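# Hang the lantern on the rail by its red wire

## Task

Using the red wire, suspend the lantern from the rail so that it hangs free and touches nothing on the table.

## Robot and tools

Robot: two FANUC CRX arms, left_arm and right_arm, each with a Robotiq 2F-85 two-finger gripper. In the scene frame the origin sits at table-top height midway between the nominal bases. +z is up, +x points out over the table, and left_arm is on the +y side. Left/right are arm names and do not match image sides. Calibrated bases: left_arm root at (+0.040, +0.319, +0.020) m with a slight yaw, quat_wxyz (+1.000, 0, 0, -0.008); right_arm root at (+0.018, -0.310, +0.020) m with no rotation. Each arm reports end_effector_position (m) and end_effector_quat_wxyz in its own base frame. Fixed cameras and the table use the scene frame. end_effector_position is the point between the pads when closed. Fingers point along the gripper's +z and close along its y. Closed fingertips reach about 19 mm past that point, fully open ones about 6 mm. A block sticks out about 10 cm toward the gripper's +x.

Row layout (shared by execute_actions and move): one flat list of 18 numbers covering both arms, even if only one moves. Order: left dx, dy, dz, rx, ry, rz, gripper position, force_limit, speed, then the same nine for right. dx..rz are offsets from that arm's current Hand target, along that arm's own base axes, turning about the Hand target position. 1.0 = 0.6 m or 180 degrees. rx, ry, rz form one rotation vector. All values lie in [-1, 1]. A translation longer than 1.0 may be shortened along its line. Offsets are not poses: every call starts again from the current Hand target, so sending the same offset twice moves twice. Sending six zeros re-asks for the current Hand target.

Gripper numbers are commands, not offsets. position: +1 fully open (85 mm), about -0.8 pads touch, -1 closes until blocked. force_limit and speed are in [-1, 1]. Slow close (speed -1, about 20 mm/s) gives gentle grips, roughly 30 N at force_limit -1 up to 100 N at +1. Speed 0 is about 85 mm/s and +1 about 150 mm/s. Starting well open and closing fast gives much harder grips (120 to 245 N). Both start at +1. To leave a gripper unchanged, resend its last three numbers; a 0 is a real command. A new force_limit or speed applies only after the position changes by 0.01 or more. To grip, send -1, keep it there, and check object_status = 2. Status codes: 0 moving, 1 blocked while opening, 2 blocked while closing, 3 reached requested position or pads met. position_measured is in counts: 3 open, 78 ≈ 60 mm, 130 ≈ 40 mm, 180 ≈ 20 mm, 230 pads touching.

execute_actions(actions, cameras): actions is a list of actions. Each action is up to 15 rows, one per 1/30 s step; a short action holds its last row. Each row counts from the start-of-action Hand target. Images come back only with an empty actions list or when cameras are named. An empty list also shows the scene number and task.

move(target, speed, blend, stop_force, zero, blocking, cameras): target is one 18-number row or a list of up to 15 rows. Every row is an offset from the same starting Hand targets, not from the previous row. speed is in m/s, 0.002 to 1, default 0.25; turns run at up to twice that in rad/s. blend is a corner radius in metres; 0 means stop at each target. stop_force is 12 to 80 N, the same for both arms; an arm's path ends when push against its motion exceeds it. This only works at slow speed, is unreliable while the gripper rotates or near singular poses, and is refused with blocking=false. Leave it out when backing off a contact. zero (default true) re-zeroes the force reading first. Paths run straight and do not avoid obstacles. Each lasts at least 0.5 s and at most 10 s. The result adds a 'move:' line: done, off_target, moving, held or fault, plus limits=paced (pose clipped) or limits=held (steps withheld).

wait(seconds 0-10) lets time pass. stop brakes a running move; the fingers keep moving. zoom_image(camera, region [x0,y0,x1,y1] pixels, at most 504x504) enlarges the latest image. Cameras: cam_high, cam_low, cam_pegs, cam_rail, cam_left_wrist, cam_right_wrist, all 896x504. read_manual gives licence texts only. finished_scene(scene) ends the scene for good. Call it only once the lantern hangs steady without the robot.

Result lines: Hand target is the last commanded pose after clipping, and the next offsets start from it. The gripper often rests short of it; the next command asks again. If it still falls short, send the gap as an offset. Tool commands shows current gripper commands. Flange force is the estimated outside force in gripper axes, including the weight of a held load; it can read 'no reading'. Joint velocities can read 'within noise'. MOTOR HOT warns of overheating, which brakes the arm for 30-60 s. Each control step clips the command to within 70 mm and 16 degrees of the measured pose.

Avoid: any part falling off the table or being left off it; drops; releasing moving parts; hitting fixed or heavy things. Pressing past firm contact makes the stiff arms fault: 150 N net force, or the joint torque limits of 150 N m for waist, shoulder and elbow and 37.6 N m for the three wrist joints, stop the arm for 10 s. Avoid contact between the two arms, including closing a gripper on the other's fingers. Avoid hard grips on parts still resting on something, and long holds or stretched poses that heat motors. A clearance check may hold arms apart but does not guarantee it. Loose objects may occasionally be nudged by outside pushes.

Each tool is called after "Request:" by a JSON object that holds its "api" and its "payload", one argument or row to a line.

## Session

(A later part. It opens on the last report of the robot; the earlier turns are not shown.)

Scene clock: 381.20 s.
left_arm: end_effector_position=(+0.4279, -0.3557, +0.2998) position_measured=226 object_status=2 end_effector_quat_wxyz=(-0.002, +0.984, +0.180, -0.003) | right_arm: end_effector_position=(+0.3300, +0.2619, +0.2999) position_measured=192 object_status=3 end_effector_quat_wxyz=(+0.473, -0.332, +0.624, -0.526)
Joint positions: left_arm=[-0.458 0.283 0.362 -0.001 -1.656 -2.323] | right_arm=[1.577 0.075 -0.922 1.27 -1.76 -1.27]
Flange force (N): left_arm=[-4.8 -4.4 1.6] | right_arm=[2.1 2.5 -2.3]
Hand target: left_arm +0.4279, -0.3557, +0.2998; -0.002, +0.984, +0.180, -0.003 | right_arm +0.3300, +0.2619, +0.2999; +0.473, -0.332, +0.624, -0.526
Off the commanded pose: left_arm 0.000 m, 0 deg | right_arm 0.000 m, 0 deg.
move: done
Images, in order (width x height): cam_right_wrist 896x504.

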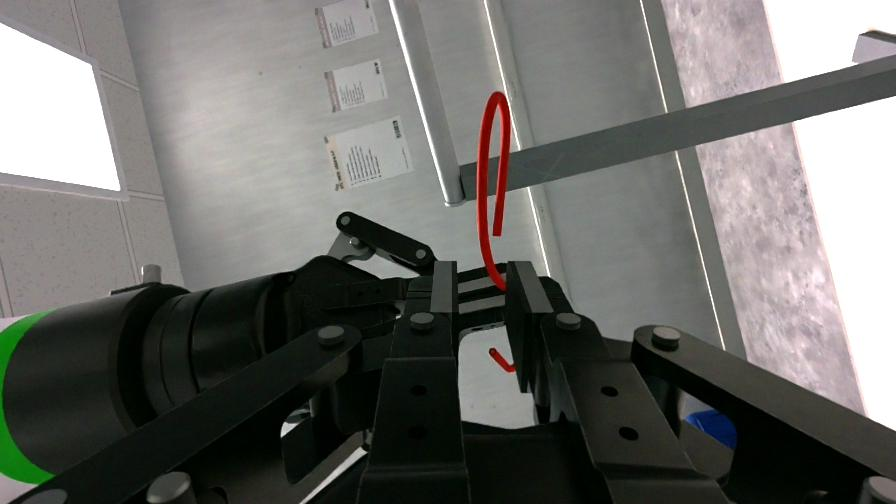

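Request:
{"api": "move", "payload": {
  "target": [0,0,0,0,0,0,-1,0.2,-1,0.0867,-0.0542,-0.0185,0,0,0,-0.5,0.2,-1],
  "cameras": ["cam_right_wrist","cam_left_wrist","cam_pegs"],
  "speed": 0.1
}}

Scene clock: 384.50 s.
left_arm: end_effector_position=(+0.4279, -0.3557, +0.2998) position_measured=226 object_status=2 end_effector_quat_wxyz=(-0.002, +0.984, +0.180, -0.003) | right_arm: end_effector_position=(+0.3821, +0.2294, +0.2888) position_measured=192 object_status=3 end_effector_quat_wxyz=(+0.473, -0.332, +0.624, -0.526)
Joint positions: left_arm=[-0.458 0.283 0.362 -0.001 -1.656 -2.323] | right_arm=[1.357 0.045 -0.996 1.455 -1.639 -1.288]
Flange force (N): left_arm=[-4.9 -4.1 1.8] | right_arm=[2.3 2.3 -2.7]
Hand target: left_arm +0.4279, -0.3557, +0.2998; -0.002, +0.984, +0.180, -0.003 | right_arm +0.3821, +0.2294, +0.2888; +0.473, -0.332, +0.624, -0.526
Off the commanded pose: left_arm 0.000 m, 0 deg | right_arm 0.000 m, 0 deg.
move: done
Images, in order (width x height): cam_pegs 896x504, cam_left_wrist 896x504, cam_right_wrist 896x504.

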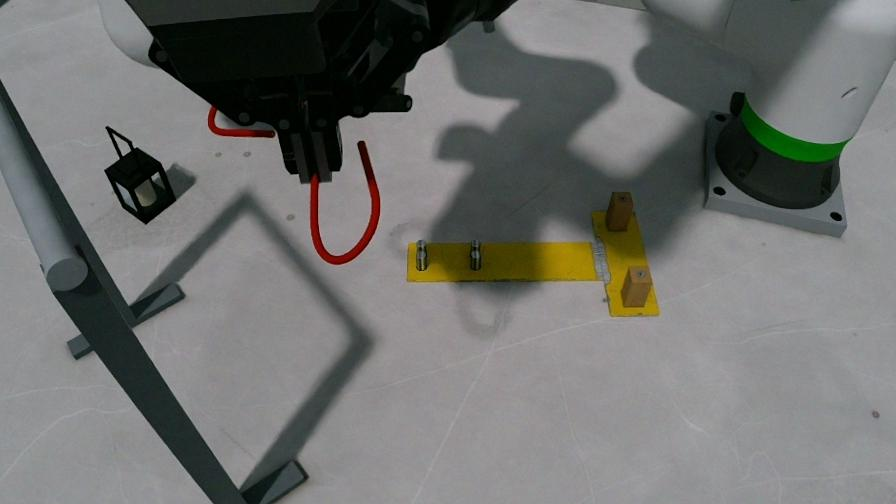

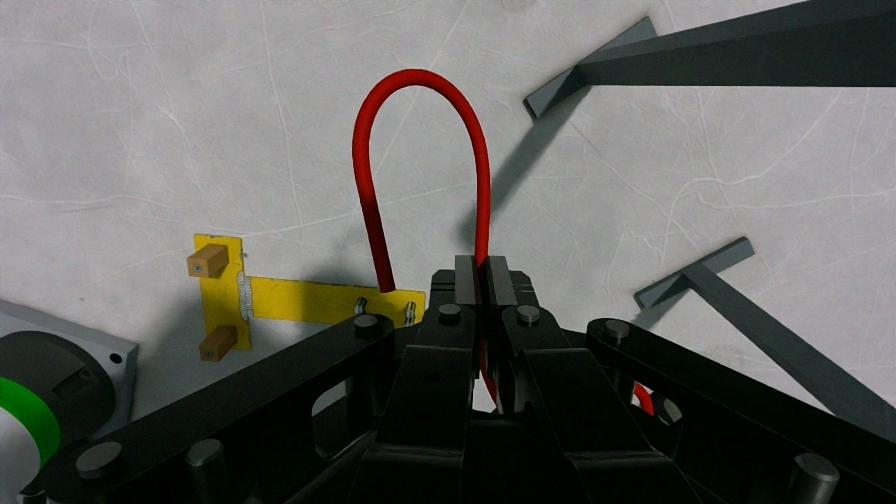

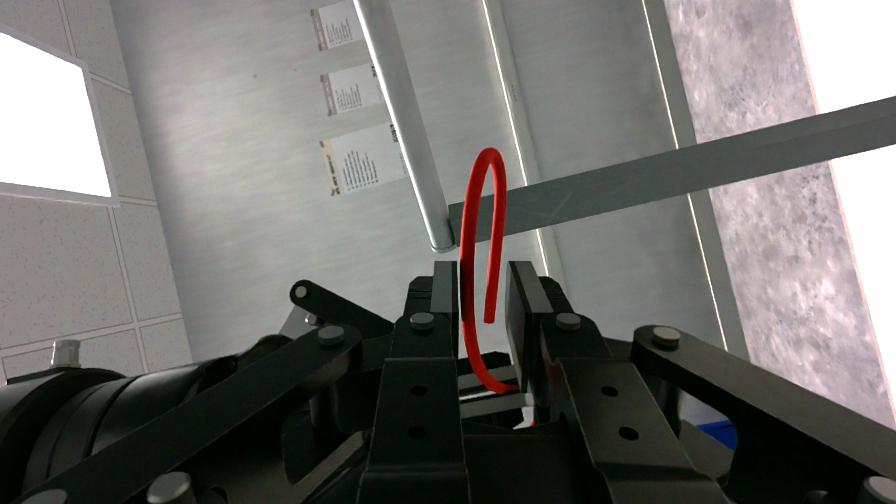

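Request:
{"api": "move", "payload": {
  "target": [0,0,0,0,0,0,-1,0.2,-1,0.047,-0.0171,0,0,0,0,-0.5,0.2,-1],
  "cameras": ["cam_right_wrist","cam_left_wrist"],
  "speed": 0.06
}}

Scene clock: 386.90 s.
left_arm: end_effector_position=(+0.4279, -0.3557, +0.2998) position_measured=226 object_status=2 end_effector_quat_wxyz=(-0.002, +0.984, +0.180, -0.003) | right_arm: end_effector_position=(+0.4103, +0.2191, +0.2888) position_measured=192 object_status=3 end_effector_quat_wxyz=(+0.473, -0.333, +0.624, -0.526)
Joint positions: left_arm=[-0.458 0.283 0.362 -0.001 -1.656 -2.323] | right_arm=[1.229 0.042 -1.001 1.565 -1.574 -1.286]
Flange force (N): left_arm=[-4.8 -3.9 1.3] | right_arm=[2.1 2.4 -3.0]
Hand target: left_arm +0.4279, -0.3557, +0.2998; -0.002, +0.984, +0.180, -0.003 | right_arm +0.4103, +0.2191, +0.2888; +0.473, -0.332, +0.624, -0.526
Off the commanded pose: left_arm 0.000 m, 0 deg | right_arm 0.000 m, 0 deg.
move: done
Images, in order (width x height): cam_left_wrist 896x504, cam_right_wrist 896x504.

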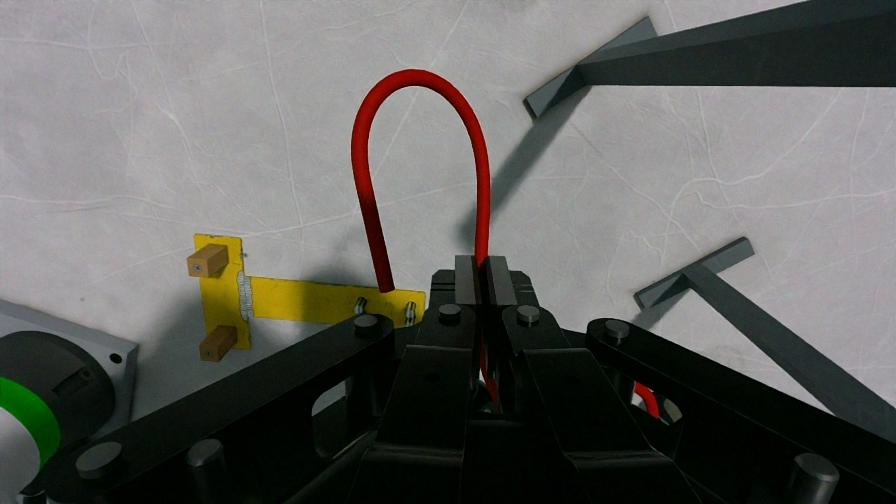

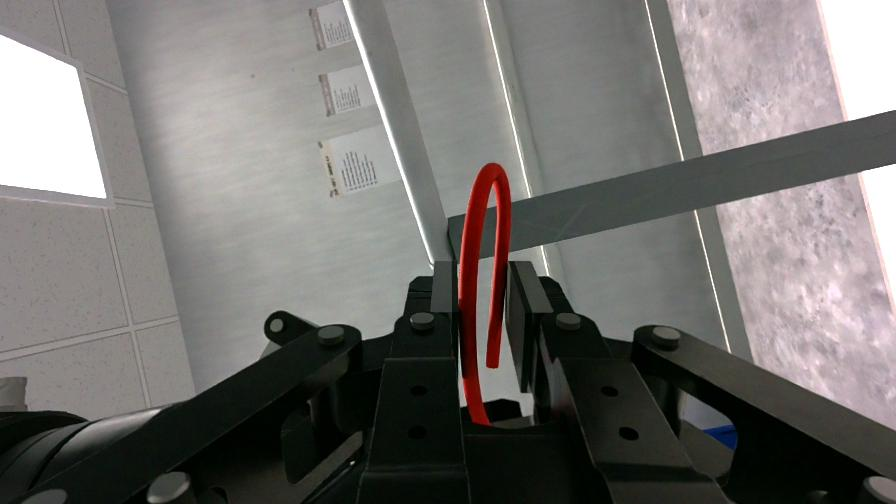

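Request:
{"api": "move", "payload": {
  "target": [0,0,0,0,0,0,-1,0.2,-1,-0.0003,-0.0011,0.0048,0,0,0,-0.5,0.2,-1],
  "speed": 0.06
}}

Request:
{"api": "execute_actions", "payload": {
  "actions": [
    [[0,0,0,0,0,0,-1,0.2,-1,0,0,0,0,0,0,-1,0.2,-1]]
  ]
}}

Request:
{"api": "wait", "payload": {
  "seconds": 0.6,
  "cameras": ["cam_left_wrist","cam_right_wrist"]
}}

Scene clock: 388.97 s.
left_arm: end_effector_position=(+0.4279, -0.3557, +0.2998) position_measured=226 object_status=2 end_effector_quat_wxyz=(-0.002, +0.984, +0.180, -0.003) | right_arm: end_effector_position=(+0.4101, +0.2185, +0.2917) position_measured=192 object_status=3 end_effector_quat_wxyz=(+0.473, -0.333, +0.624, -0.526)
Joint positions: left_arm=[-0.458 0.283 0.362 -0.001 -1.656 -2.323] | right_arm=[1.229 0.034 -1.001 1.566 -1.574 -1.278]
Flange force (N): left_arm=[-5.3 -3.7 0.7] | right_arm=[1.5 3.5 -3.2]
Hand target: left_arm +0.4279, -0.3557, +0.2998; -0.002, +0.984, +0.180, -0.003 | right_arm +0.4101, +0.2185, +0.2917; +0.473, -0.332, +0.624, -0.526
Off the commanded pose: left_arm 0.000 m, 0 deg | right_arm 0.000 m, 0 deg.
move: done

Scene clock: 390.07 s.
left_arm: end_effector_position=(+0.4279, -0.3557, +0.2998) position_measured=226 object_status=2 end_effector_quat_wxyz=(-0.002, +0.984, +0.180, -0.003) | right_arm: end_effector_position=(+0.4101, +0.2185, +0.2917) position_measured=223 object_status=0 end_effector_quat_wxyz=(+0.473, -0.332, +0.624, -0.526)
Joint positions: left_arm=[-0.458 0.283 0.362 -0.001 -1.656 -2.323] | right_arm=[1.229 0.034 -1.001 1.566 -1.574 -1.278]
Flange force (N): left_arm=[-1.7 -6.3 1.8] | right_arm=[5.5 2.0 -4.9]
Hand target: left_arm +0.4279, -0.3557, +0.2998; -0.002, +0.984, +0.180, -0.003 | right_arm +0.4101, +0.2185, +0.2917; +0.473, -0.332, +0.624, -0.526
Off the commanded pose: left_arm 0.000 m, 0 deg | right_arm 0.000 m, 0 deg.
Step readings (end_effector_position of left_arm | right_arm):
0: (+0.4279, -0.3557, +0.2998) | (+0.4101, +0.2185, +0.2917)
1: (+0.4279, -0.3557, +0.2998) | (+0.4101, +0.2185, +0.2917)
2: (+0.4279, -0.3557, +0.2998) | (+0.4101, +0.2185, +0.2917)
4: (+0.4279, -0.3557, +0.2998) | (+0.4101, +0.2185, +0.2917)
8: (+0.4279, -0.3557, +0.2998) | (+0.4101, +0.2185, +0.2917)
15: (+0.4279, -0.3557, +0.2998) | (+0.4101, +0.2185, +0.2917)

Scene clock: 390.67 s.
left_arm: end_effector_position=(+0.4279, -0.3557, +0.2998) position_measured=226 object_status=2 end_effector_quat_wxyz=(-0.002, +0.984, +0.180, -0.003) | right_arm: end_effector_position=(+0.4101, +0.2185, +0.2917) position_measured=223 object_status=2 end_effector_quat_wxyz=(+0.473, -0.332, +0.624, -0.526)
Joint positions: left_arm=[-0.458 0.283 0.362 -0.001 -1.656 -2.323] | right_arm=[1.229 0.034 -1.001 1.566 -1.574 -1.278]
Flange force (N): left_arm=[-1.5 -6.4 2.0] | right_arm=[5.7 1.4 -4.3]
Hand target: left_arm +0.4279, -0.3557, +0.2998; -0.002, +0.984, +0.180, -0.003 | right_arm +0.4101, +0.2185, +0.2917; +0.473, -0.332, +0.624, -0.526
Tool commands: left_gripper/position=-1.0 left_gripper/force_limit=+0.2 left_gripper/speed=-1.0 right_gripper/position=-1.0 right_gripper/force_limit=+0.2 right_gripper/speed=-1.0
Off the commanded pose: left_arm 0.000 m, 0 deg | right_arm 0.000 m, 0 deg.
wait: 0.60 s; at rest by 0.17 s
Images, in order (width x height): cam_left_wrist 896x504, cam_right_wrist 896x504.

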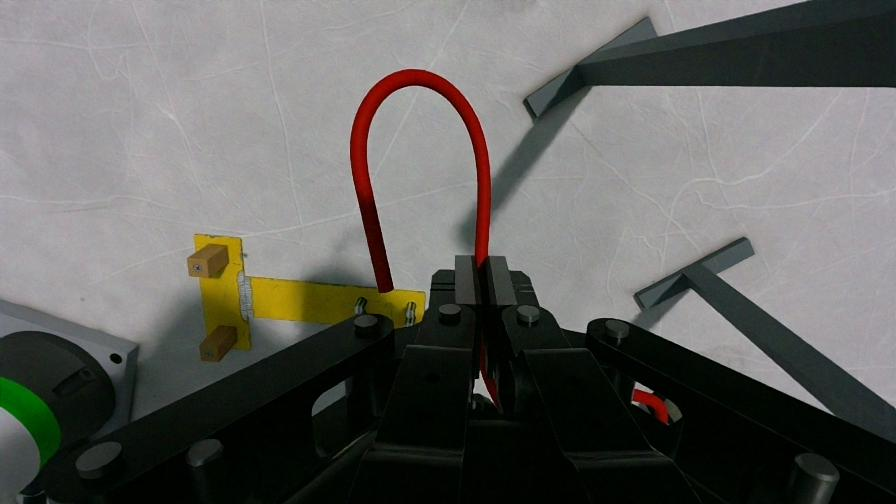

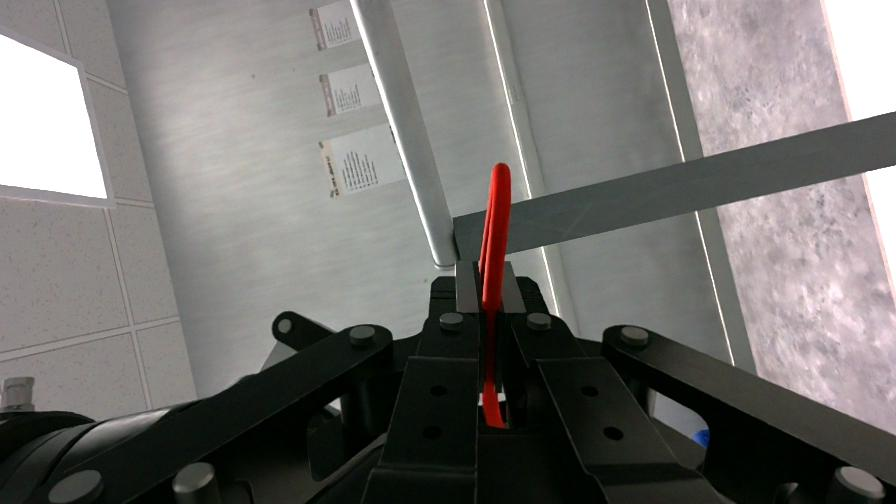

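Request:
{"api": "execute_actions", "payload": {
  "actions": [
    [[0,0,0,0,0,0,-0.65,0.2,-1,0,0,0,0,0,0,-1,0.2,-1]]
  ]
}}

Request:
{"api": "wait", "payload": {
  "seconds": 0.7,
  "cameras": ["cam_left_wrist","cam_right_wrist","cam_rail"]
}}

Scene clock: 392.33 s.
left_arm: end_effector_position=(+0.4279, -0.3557, +0.2998) position_measured=211 object_status=3 end_effector_quat_wxyz=(-0.002, +0.984, +0.180, -0.003) | right_arm: end_effector_position=(+0.4101, +0.2185, +0.2917) position_measured=223 object_status=2 end_effector_quat_wxyz=(+0.473, -0.332, +0.624, -0.526)
Joint positions: left_arm=[-0.458 0.283 0.362 -0.001 -1.656 -2.323] | right_arm=[1.229 0.034 -1.001 1.566 -1.574 -1.278]
Flange force (N): left_arm=[-5.0 -4.3 1.4] | right_arm=[1.7 2.7 -3.1]
Hand target: left_arm +0.4279, -0.3557, +0.2998; -0.002, +0.984, +0.180, -0.003 | right_arm +0.4101, +0.2185, +0.2917; +0.473, -0.332, +0.624, -0.526
Off the commanded pose: left_arm 0.000 m, 0 deg | right_arm 0.000 m, 0 deg.
Step readings (end_effector_position of left_arm | right_arm):
0: (+0.4279, -0.3557, +0.2998) | (+0.4101, +0.2185, +0.2917)
1: (+0.4279, -0.3557, +0.2998) | (+0.4101, +0.2185, +0.2917)
2: (+0.4279, -0.3557, +0.2998) | (+0.4101, +0.2185, +0.2917)
4: (+0.4279, -0.3557, +0.2998) | (+0.4101, +0.2185, +0.2917)
8: (+0.4279, -0.3557, +0.2998) | (+0.4101, +0.2185, +0.2917)
15: (+0.4279, -0.3557, +0.2998) | (+0.4101, +0.2185, +0.2917)

Scene clock: 393.03 s.
left_arm: end_effector_position=(+0.4279, -0.3557, +0.2998) position_measured=211 object_status=3 end_effector_quat_wxyz=(-0.002, +0.984, +0.180, -0.003) | right_arm: end_effector_position=(+0.4101, +0.2185, +0.2917) position_measured=223 object_status=2 end_effector_quat_wxyz=(+0.473, -0.332, +0.624, -0.526)
Joint positions: left_arm=[-0.458 0.283 0.362 -0.001 -1.656 -2.323] | right_arm=[1.229 0.034 -1.001 1.566 -1.574 -1.278]
Flange force (N): left_arm=[-5.2 -4.3 1.7] | right_arm=[1.7 2.7 -3.4]
Hand target: left_arm +0.4279, -0.3557, +0.2998; -0.002, +0.984, +0.180, -0.003 | right_arm +0.4101, +0.2185, +0.2917; +0.473, -0.332, +0.624, -0.526
Tool commands: left_gripper/position=-0.65 left_gripper/force_limit=+0.2 left_gripper/speed=-1.0 right_gripper/position=-1.0 right_gripper/force_limit=+0.2 right_gripper/speed=-1.0
Off the commanded pose: left_arm 0.000 m, 0 deg | right_arm 0.000 m, 0 deg.
wait: 0.70 s; at rest by 0.17 s
Images, in order (width x height): cam_rail 896x504, cam_left_wrist 896x504, cam_right_wrist 896x504.

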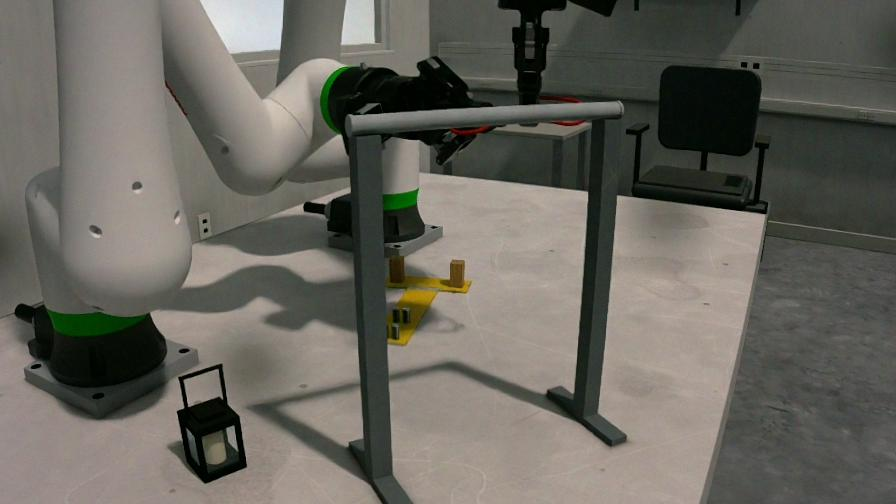

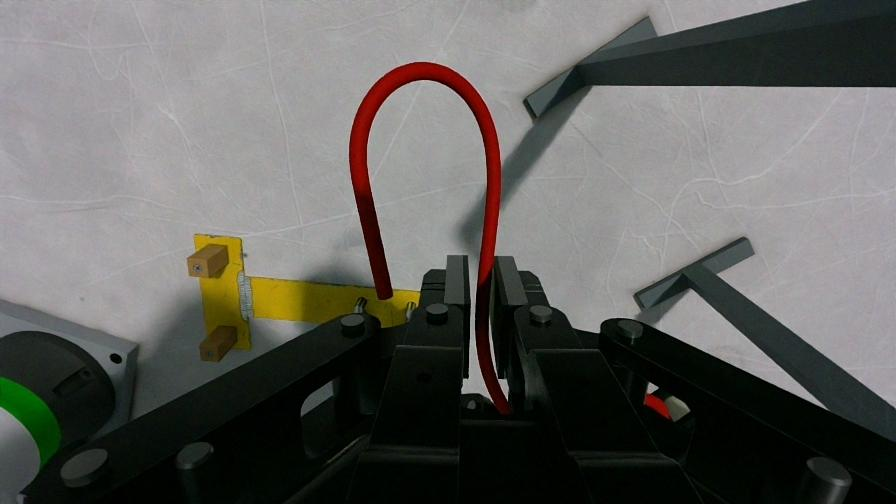

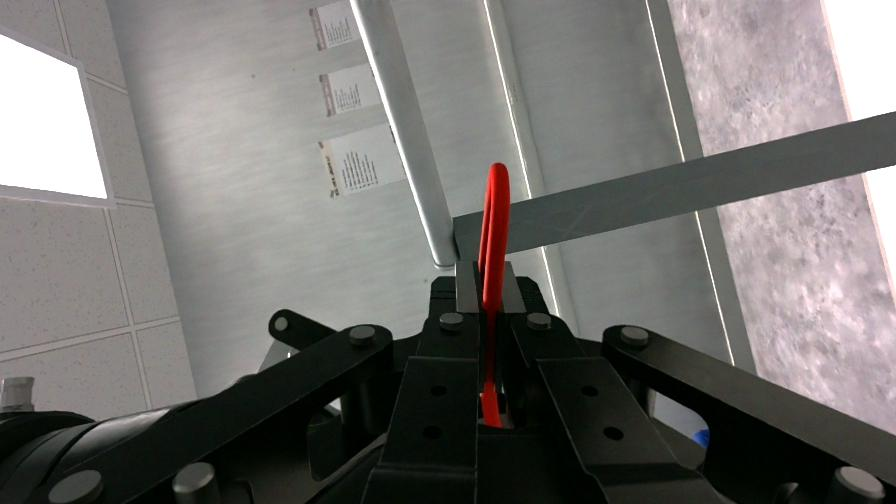

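Request:
{"api": "move", "payload": {
  "target": [
    [0.001,-0.0035,0,0,0,0,-0.65,0.2,-1,0,0,0,0,0,0,-1,0.2,-1],
    [0.001,-0.0035,0.2,0,0,0,-0.65,0.2,-1,0,0,0,0,0,0,-1,0.2,-1],
    [-0.2,0.37,0.22,0,0,0,-0.65,0.2,-1,0,0,0,0,0,0,-1,0.2,-1]
  ],
  "cameras": ["all"],
  "speed": [0.03,0.08,0.2],
  "blend": [0,0.02,0]
}}

Request:
{"api": "zoom_image", "payload": {
  "camera": "cam_rail",
  "region": [320, 50, 660, 200]
}}

Scene clock: 397.97 s.
left_arm: end_effector_position=(+0.3079, -0.1337, +0.4318) position_measured=211 object_status=3 end_effector_quat_wxyz=(-0.002, +0.984, +0.180, -0.003) | right_arm: end_effector_position=(+0.4101, +0.2185, +0.2917) position_measured=223 object_status=2 end_effector_quat_wxyz=(+0.473, -0.332, +0.624, -0.526)
Joint positions: left_arm=[-0.016 -0.216 0.163 -0.004 -1.956 -2.766] | right_arm=[1.229 0.034 -1.001 1.566 -1.574 -1.278]
Flange force (N): left_arm=[-2.4 2.6 1.5] | right_arm=[1.6 2.3 -3.0]
Hand target: left_arm +0.3079, -0.1337, +0.4318; -0.002, +0.984, +0.180, -0.003 | right_arm +0.4101, +0.2185, +0.2917; +0.473, -0.332, +0.624, -0.526
Off the commanded pose: left_arm 0.000 m, 0 deg | right_arm 0.000 m, 0 deg.
move: done

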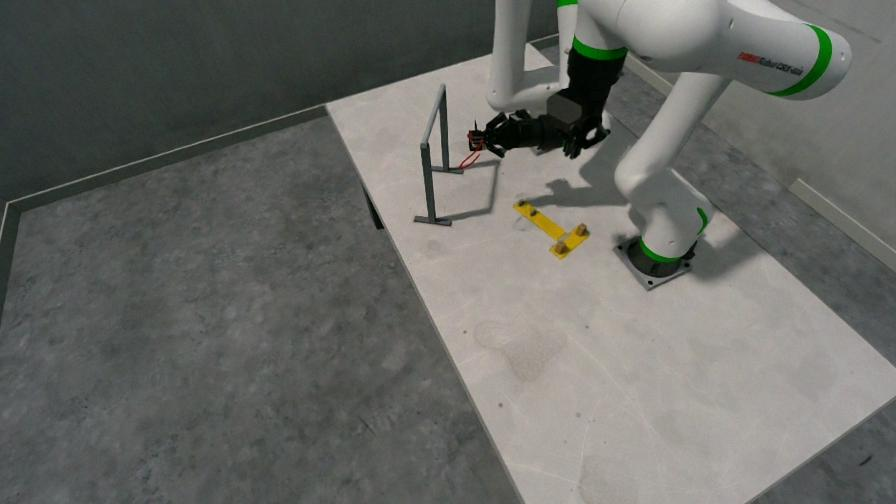

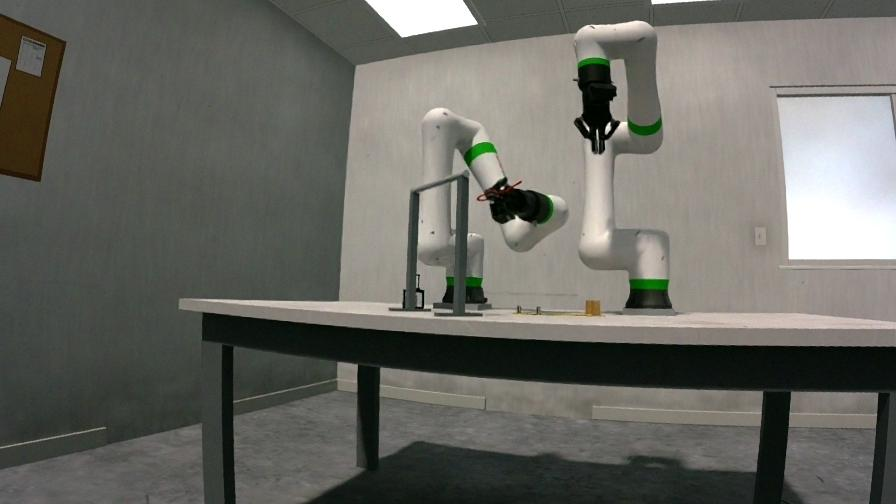

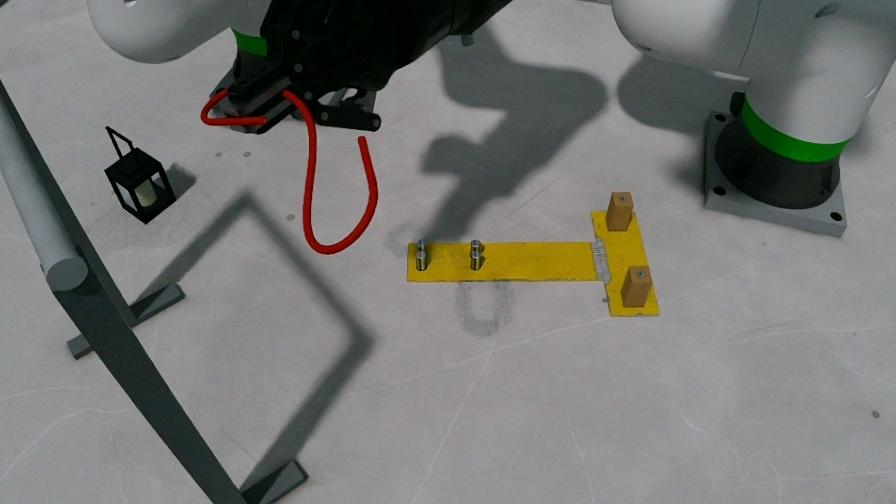

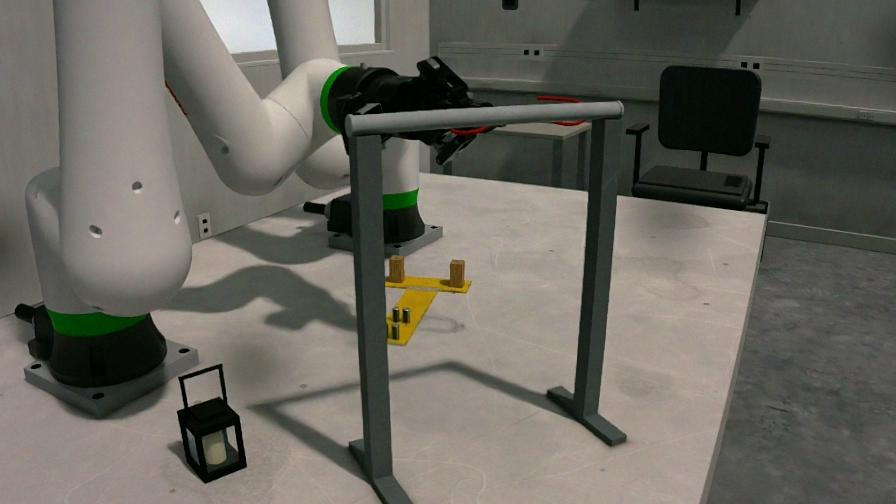

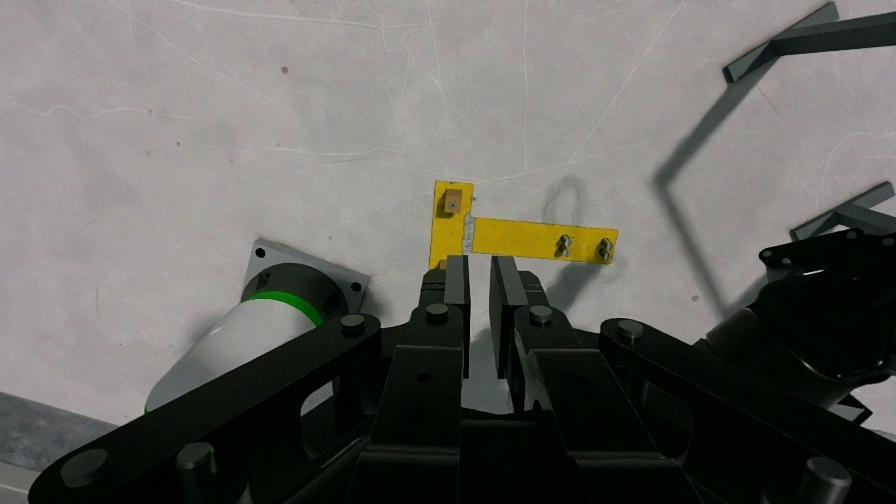

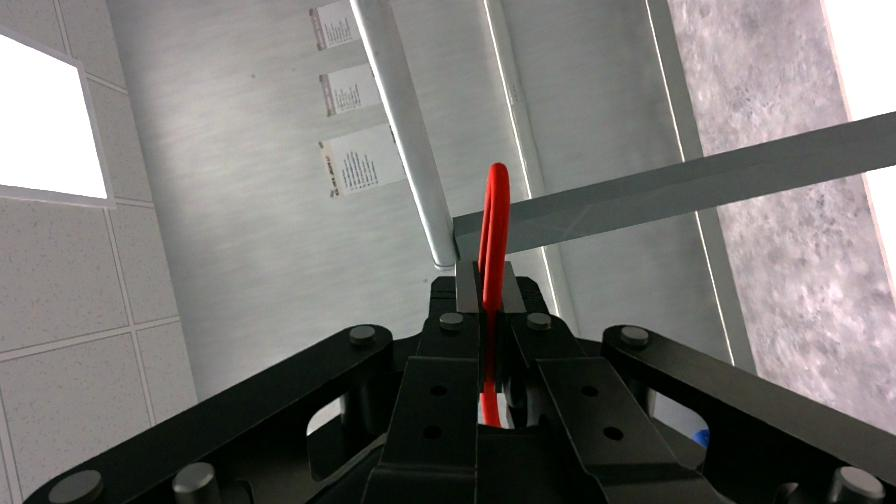

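Scaled by 1.482.

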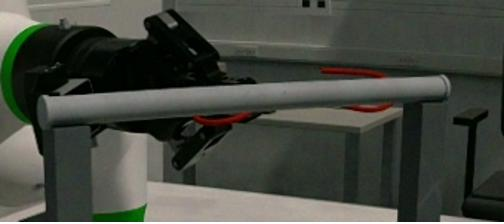

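Request:
{"api": "zoom_image", "payload": {
  "camera": "cam_pegs",
  "region": [60, 100, 220, 240]
}}

Request:
{"api": "zoom_image", "payload": {
  "camera": "cam_rail",
  "region": [130, 340, 290, 500]
}}

Request:
{"api": "zoom_image", "payload": {
  "camera": "cam_high",
  "region": [420, 100, 520, 170]
}}

Scaled by 3.150.

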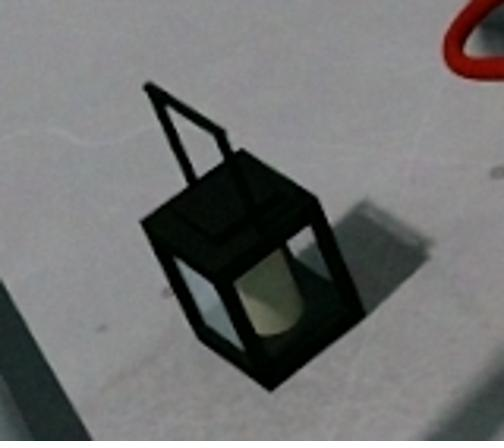

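Scaled by 3.150.

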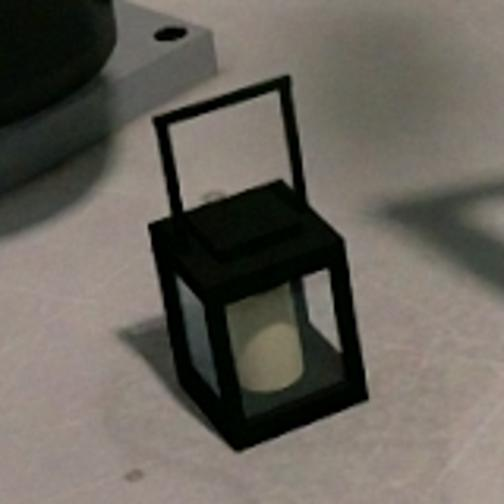

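Scaled by 5.040.

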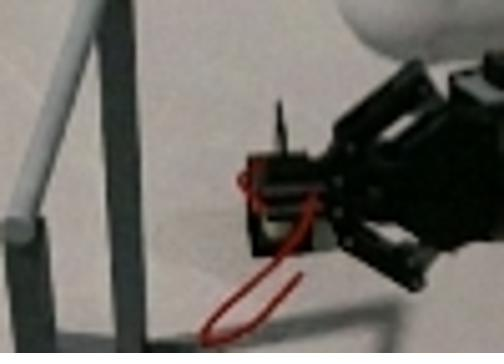

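Request:
{"api": "move", "payload": {
  "target": [0,0,0,0,0,0,-0.65,0.2,-1,-0.1335,0.0725,-0.07,0,0,0,-1,0.2,-1],
  "cameras": ["cam_right_wrist"],
  "speed": 0.15
}}

Scene clock: 409.83 s.
left_arm: end_effector_position=(+0.3079, -0.1337, +0.4318) position_measured=211 object_status=3 end_effector_quat_wxyz=(-0.002, +0.984, +0.180, -0.003) | right_arm: end_effector_position=(+0.3624, +0.2449, +0.2664) position_measured=223 object_status=2 end_effector_quat_wxyz=(+0.474, -0.334, +0.623, -0.525)
Joint positions: left_arm=[-0.016 -0.216 0.163 -0.004 -1.956 -2.766] | right_arm=[1.451 0.118 -0.985 1.371 -1.673 -1.355]
Flange force (N): left_arm=[-3.0 2.8 1.8] | right_arm=[2.2 2.4 -2.0]
Hand target: left_arm +0.3079, -0.1337, +0.4318; -0.002, +0.984, +0.180, -0.003 | right_arm +0.3624, +0.2449, +0.2664; +0.474, -0.334, +0.623, -0.525 (not the last commanded pose)
Off the commanded pose: left_arm 0.000 m, 0 deg | right_arm 0.040 m, 0 deg.
move: held (right_arm; a check stopped the path); limits=held
pose unreachable (right arm): on one or more control steps of this call, first in action 0 (counted from 0), this arm could not follow its commanded pose, so it was not sent that pose on those steps. It may still have moved: this result reports where it is.
cause: moving toward the commanded pose would bring a part of the arm too close to another arm (a part of this arm just beyond joint 5 (wrist pitch) and a part of the left arm just beyond its joint 2 (shoulder), along the way the arms are being sent, or toward where that arm still pushes).
Images, in order (width x height): cam_right_wrist 896x504.

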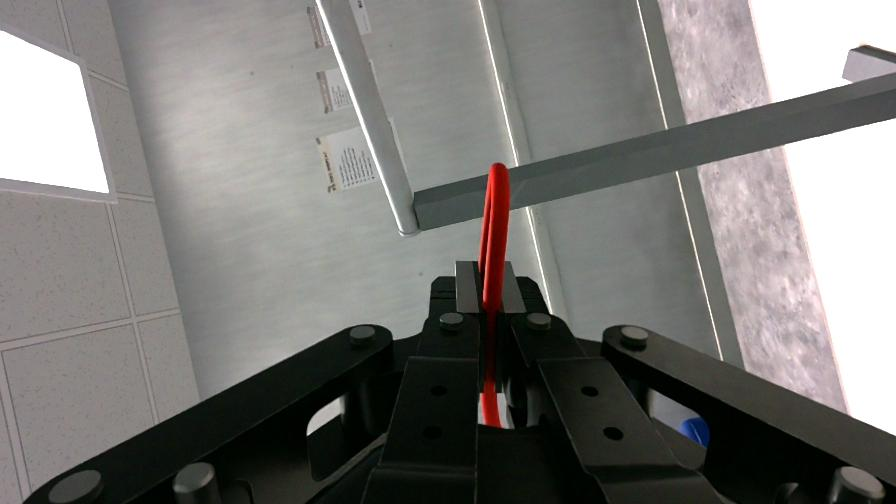

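Request:
{"api": "move", "payload": {
  "target": [
    [-0.0465,-0.61,0.03,-0.130,0.183,0.156,-0.65,0.2,-1,0,0,0,0,0,0,-1,0.2,-1]
  ],
  "cameras": ["cam_left_wrist","cam_rail","cam_high"],
  "speed": 0.2
}}

Scene clock: 416.17 s.
left_arm: end_effector_position=(+0.2800, -0.4997, +0.4498) position_measured=211 object_status=3 end_effector_quat_wxyz=(+0.143, +0.852, +0.396, -0.313) | right_arm: end_effector_position=(+0.3624, +0.2449, +0.2664) position_measured=223 object_status=2 end_effector_quat_wxyz=(+0.474, -0.334, +0.623, -0.525)
Joint positions: left_arm=[-0.514 0.254 0.308 0.698 -1.736 -1.678] | right_arm=[1.451 0.118 -0.985 1.371 -1.673 -1.355]
Flange force (N): left_arm=[-0.5 -5.7 3.3] | right_arm=[2.0 3.4 -3.2]
Hand target: left_arm +0.2800, -0.4997, +0.4498; +0.143, +0.852, +0.396, -0.313 | right_arm +0.3624, +0.2449, +0.2664; +0.474, -0.334, +0.623, -0.525
Off the commanded pose: left_arm 0.000 m, 0 deg | right_arm 0.000 m, 0 deg.
move: done
Images, in order (width x height): cam_high 896x504, cam_rail 896x504, cam_left_wrist 896x504.

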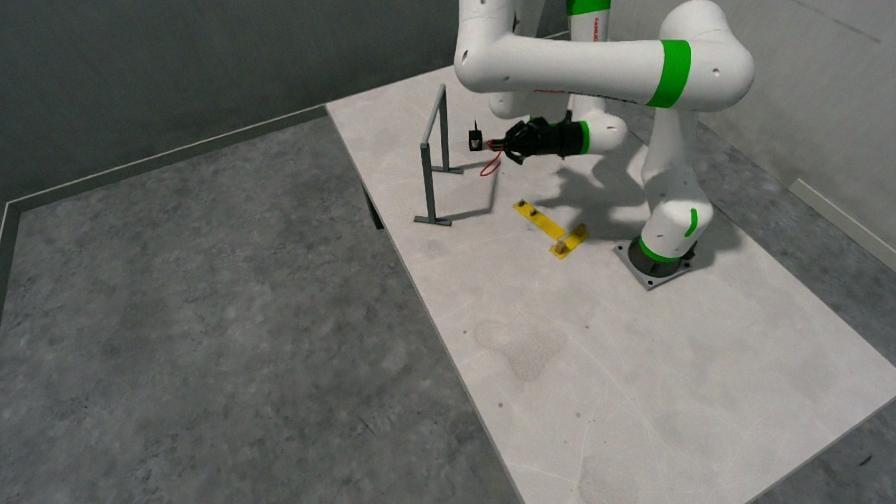

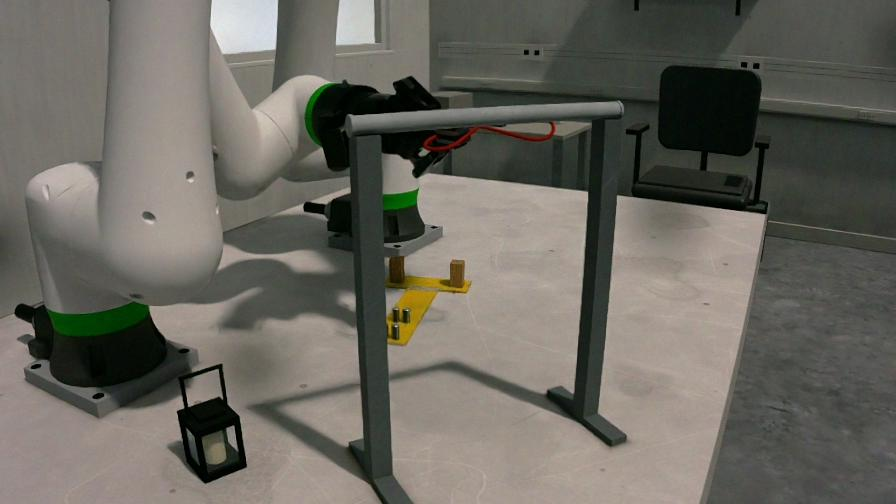

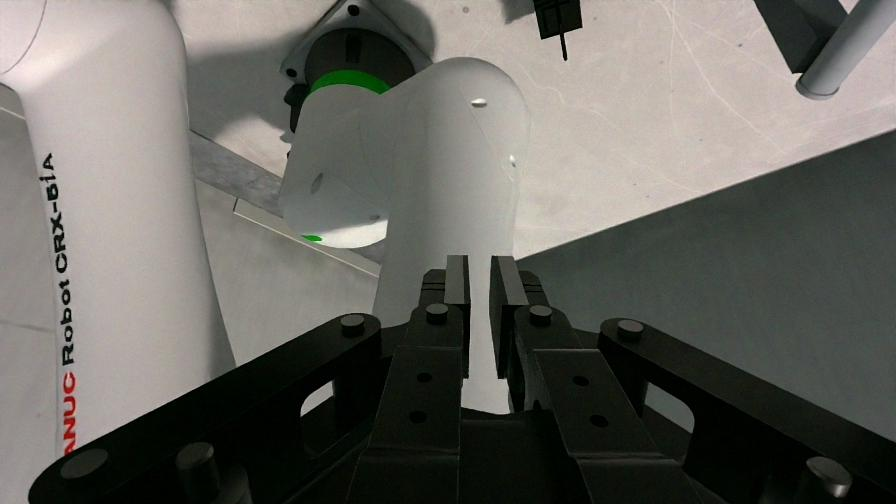

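Request:
{"api": "move", "payload": {
  "target": [
    [-0.0417,-0.28,-0.2,0.188,-0.121,0.08,-0.2,0.2,-1,0,0,0,0,0,0,-1,0.2,-1]
  ],
  "cameras": ["cam_left_wrist","cam_rail","cam_high"],
  "speed": 0.2
}}

Scene clock: 423.77 s.
left_arm: end_effector_position=(+0.2625, -0.6160, +0.3665) position_measured=154 object_status=3 end_effector_quat_wxyz=(+0.048, +0.859, +0.501, -0.100) | right_arm: end_effector_position=(+0.3624, +0.2449, +0.2664) position_measured=223 object_status=2 end_effector_quat_wxyz=(+0.474, -0.334, +0.623, -0.525)
Joint positions: left_arm=[-0.876 0.547 0.804 0.217 -1.761 -1.162] | right_arm=[1.451 0.118 -0.985 1.371 -1.673 -1.355]
Flange force (N): left_arm=[5.3 -10.5 3.9] | right_arm=[2.2 2.5 -3.1]
Hand target: left_arm +0.2625, -0.6159, +0.3665; +0.048, +0.858, +0.501, -0.100 (not the last commanded pose) | right_arm +0.3624, +0.2449, +0.2664; +0.474, -0.334, +0.623, -0.525
Off the commanded pose: left_arm 0.064 m, 13 deg | right_arm 0.000 m, 0 deg.
move: held (left_arm; a check stopped the path); limits=held
pose unreachable (left arm): on one or more control steps of this call, first in action 0 (counted from 0), this arm could not follow its commanded pose, so it was not sent that pose on those steps. It may still have moved: this result reports where it is.
cause: moving toward the commanded pose would bring a part of the arm too close to another arm (this arm's gripper and a part of the right arm just beyond its joint 2 (shoulder), at the place that arm is still heading or pushing toward).
Images, in order (width x height): cam_high 896x504, cam_rail 896x504, cam_left_wrist 896x504.

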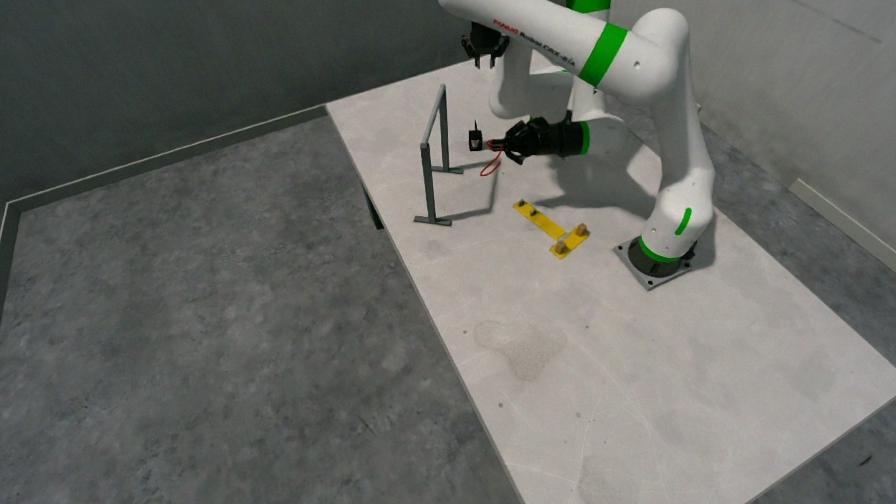

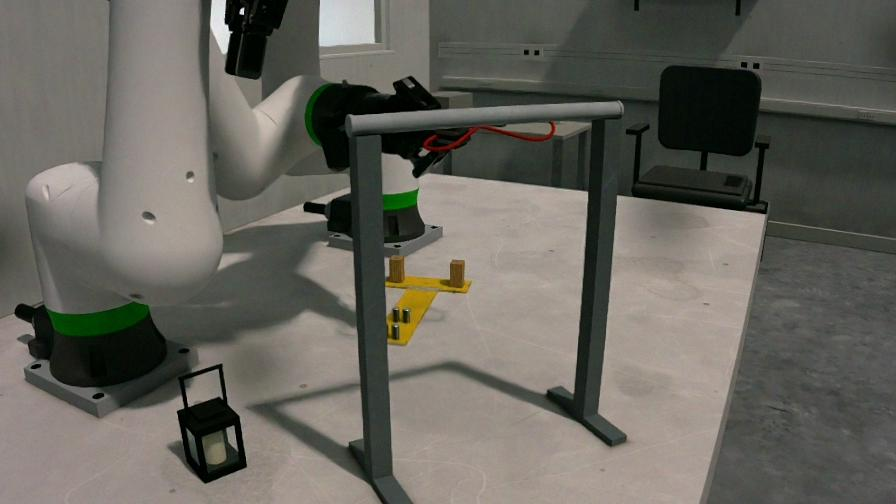

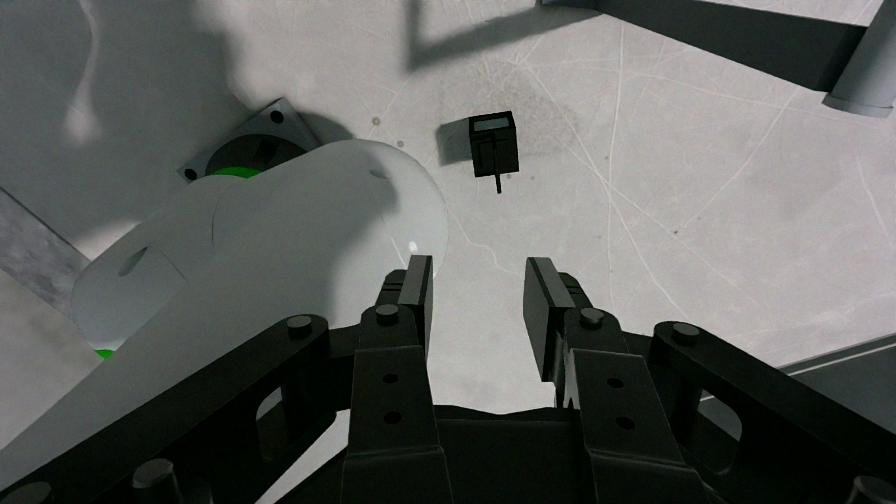

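Request:
{"api": "zoom_image", "payload": {
  "camera": "cam_left_wrist",
  "region": [430, 90, 570, 210]
}}

Scaled by 3.600.

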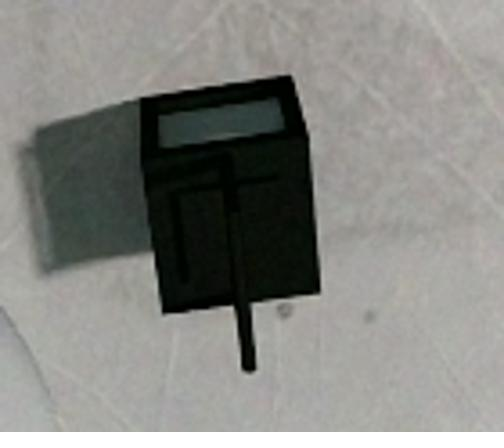

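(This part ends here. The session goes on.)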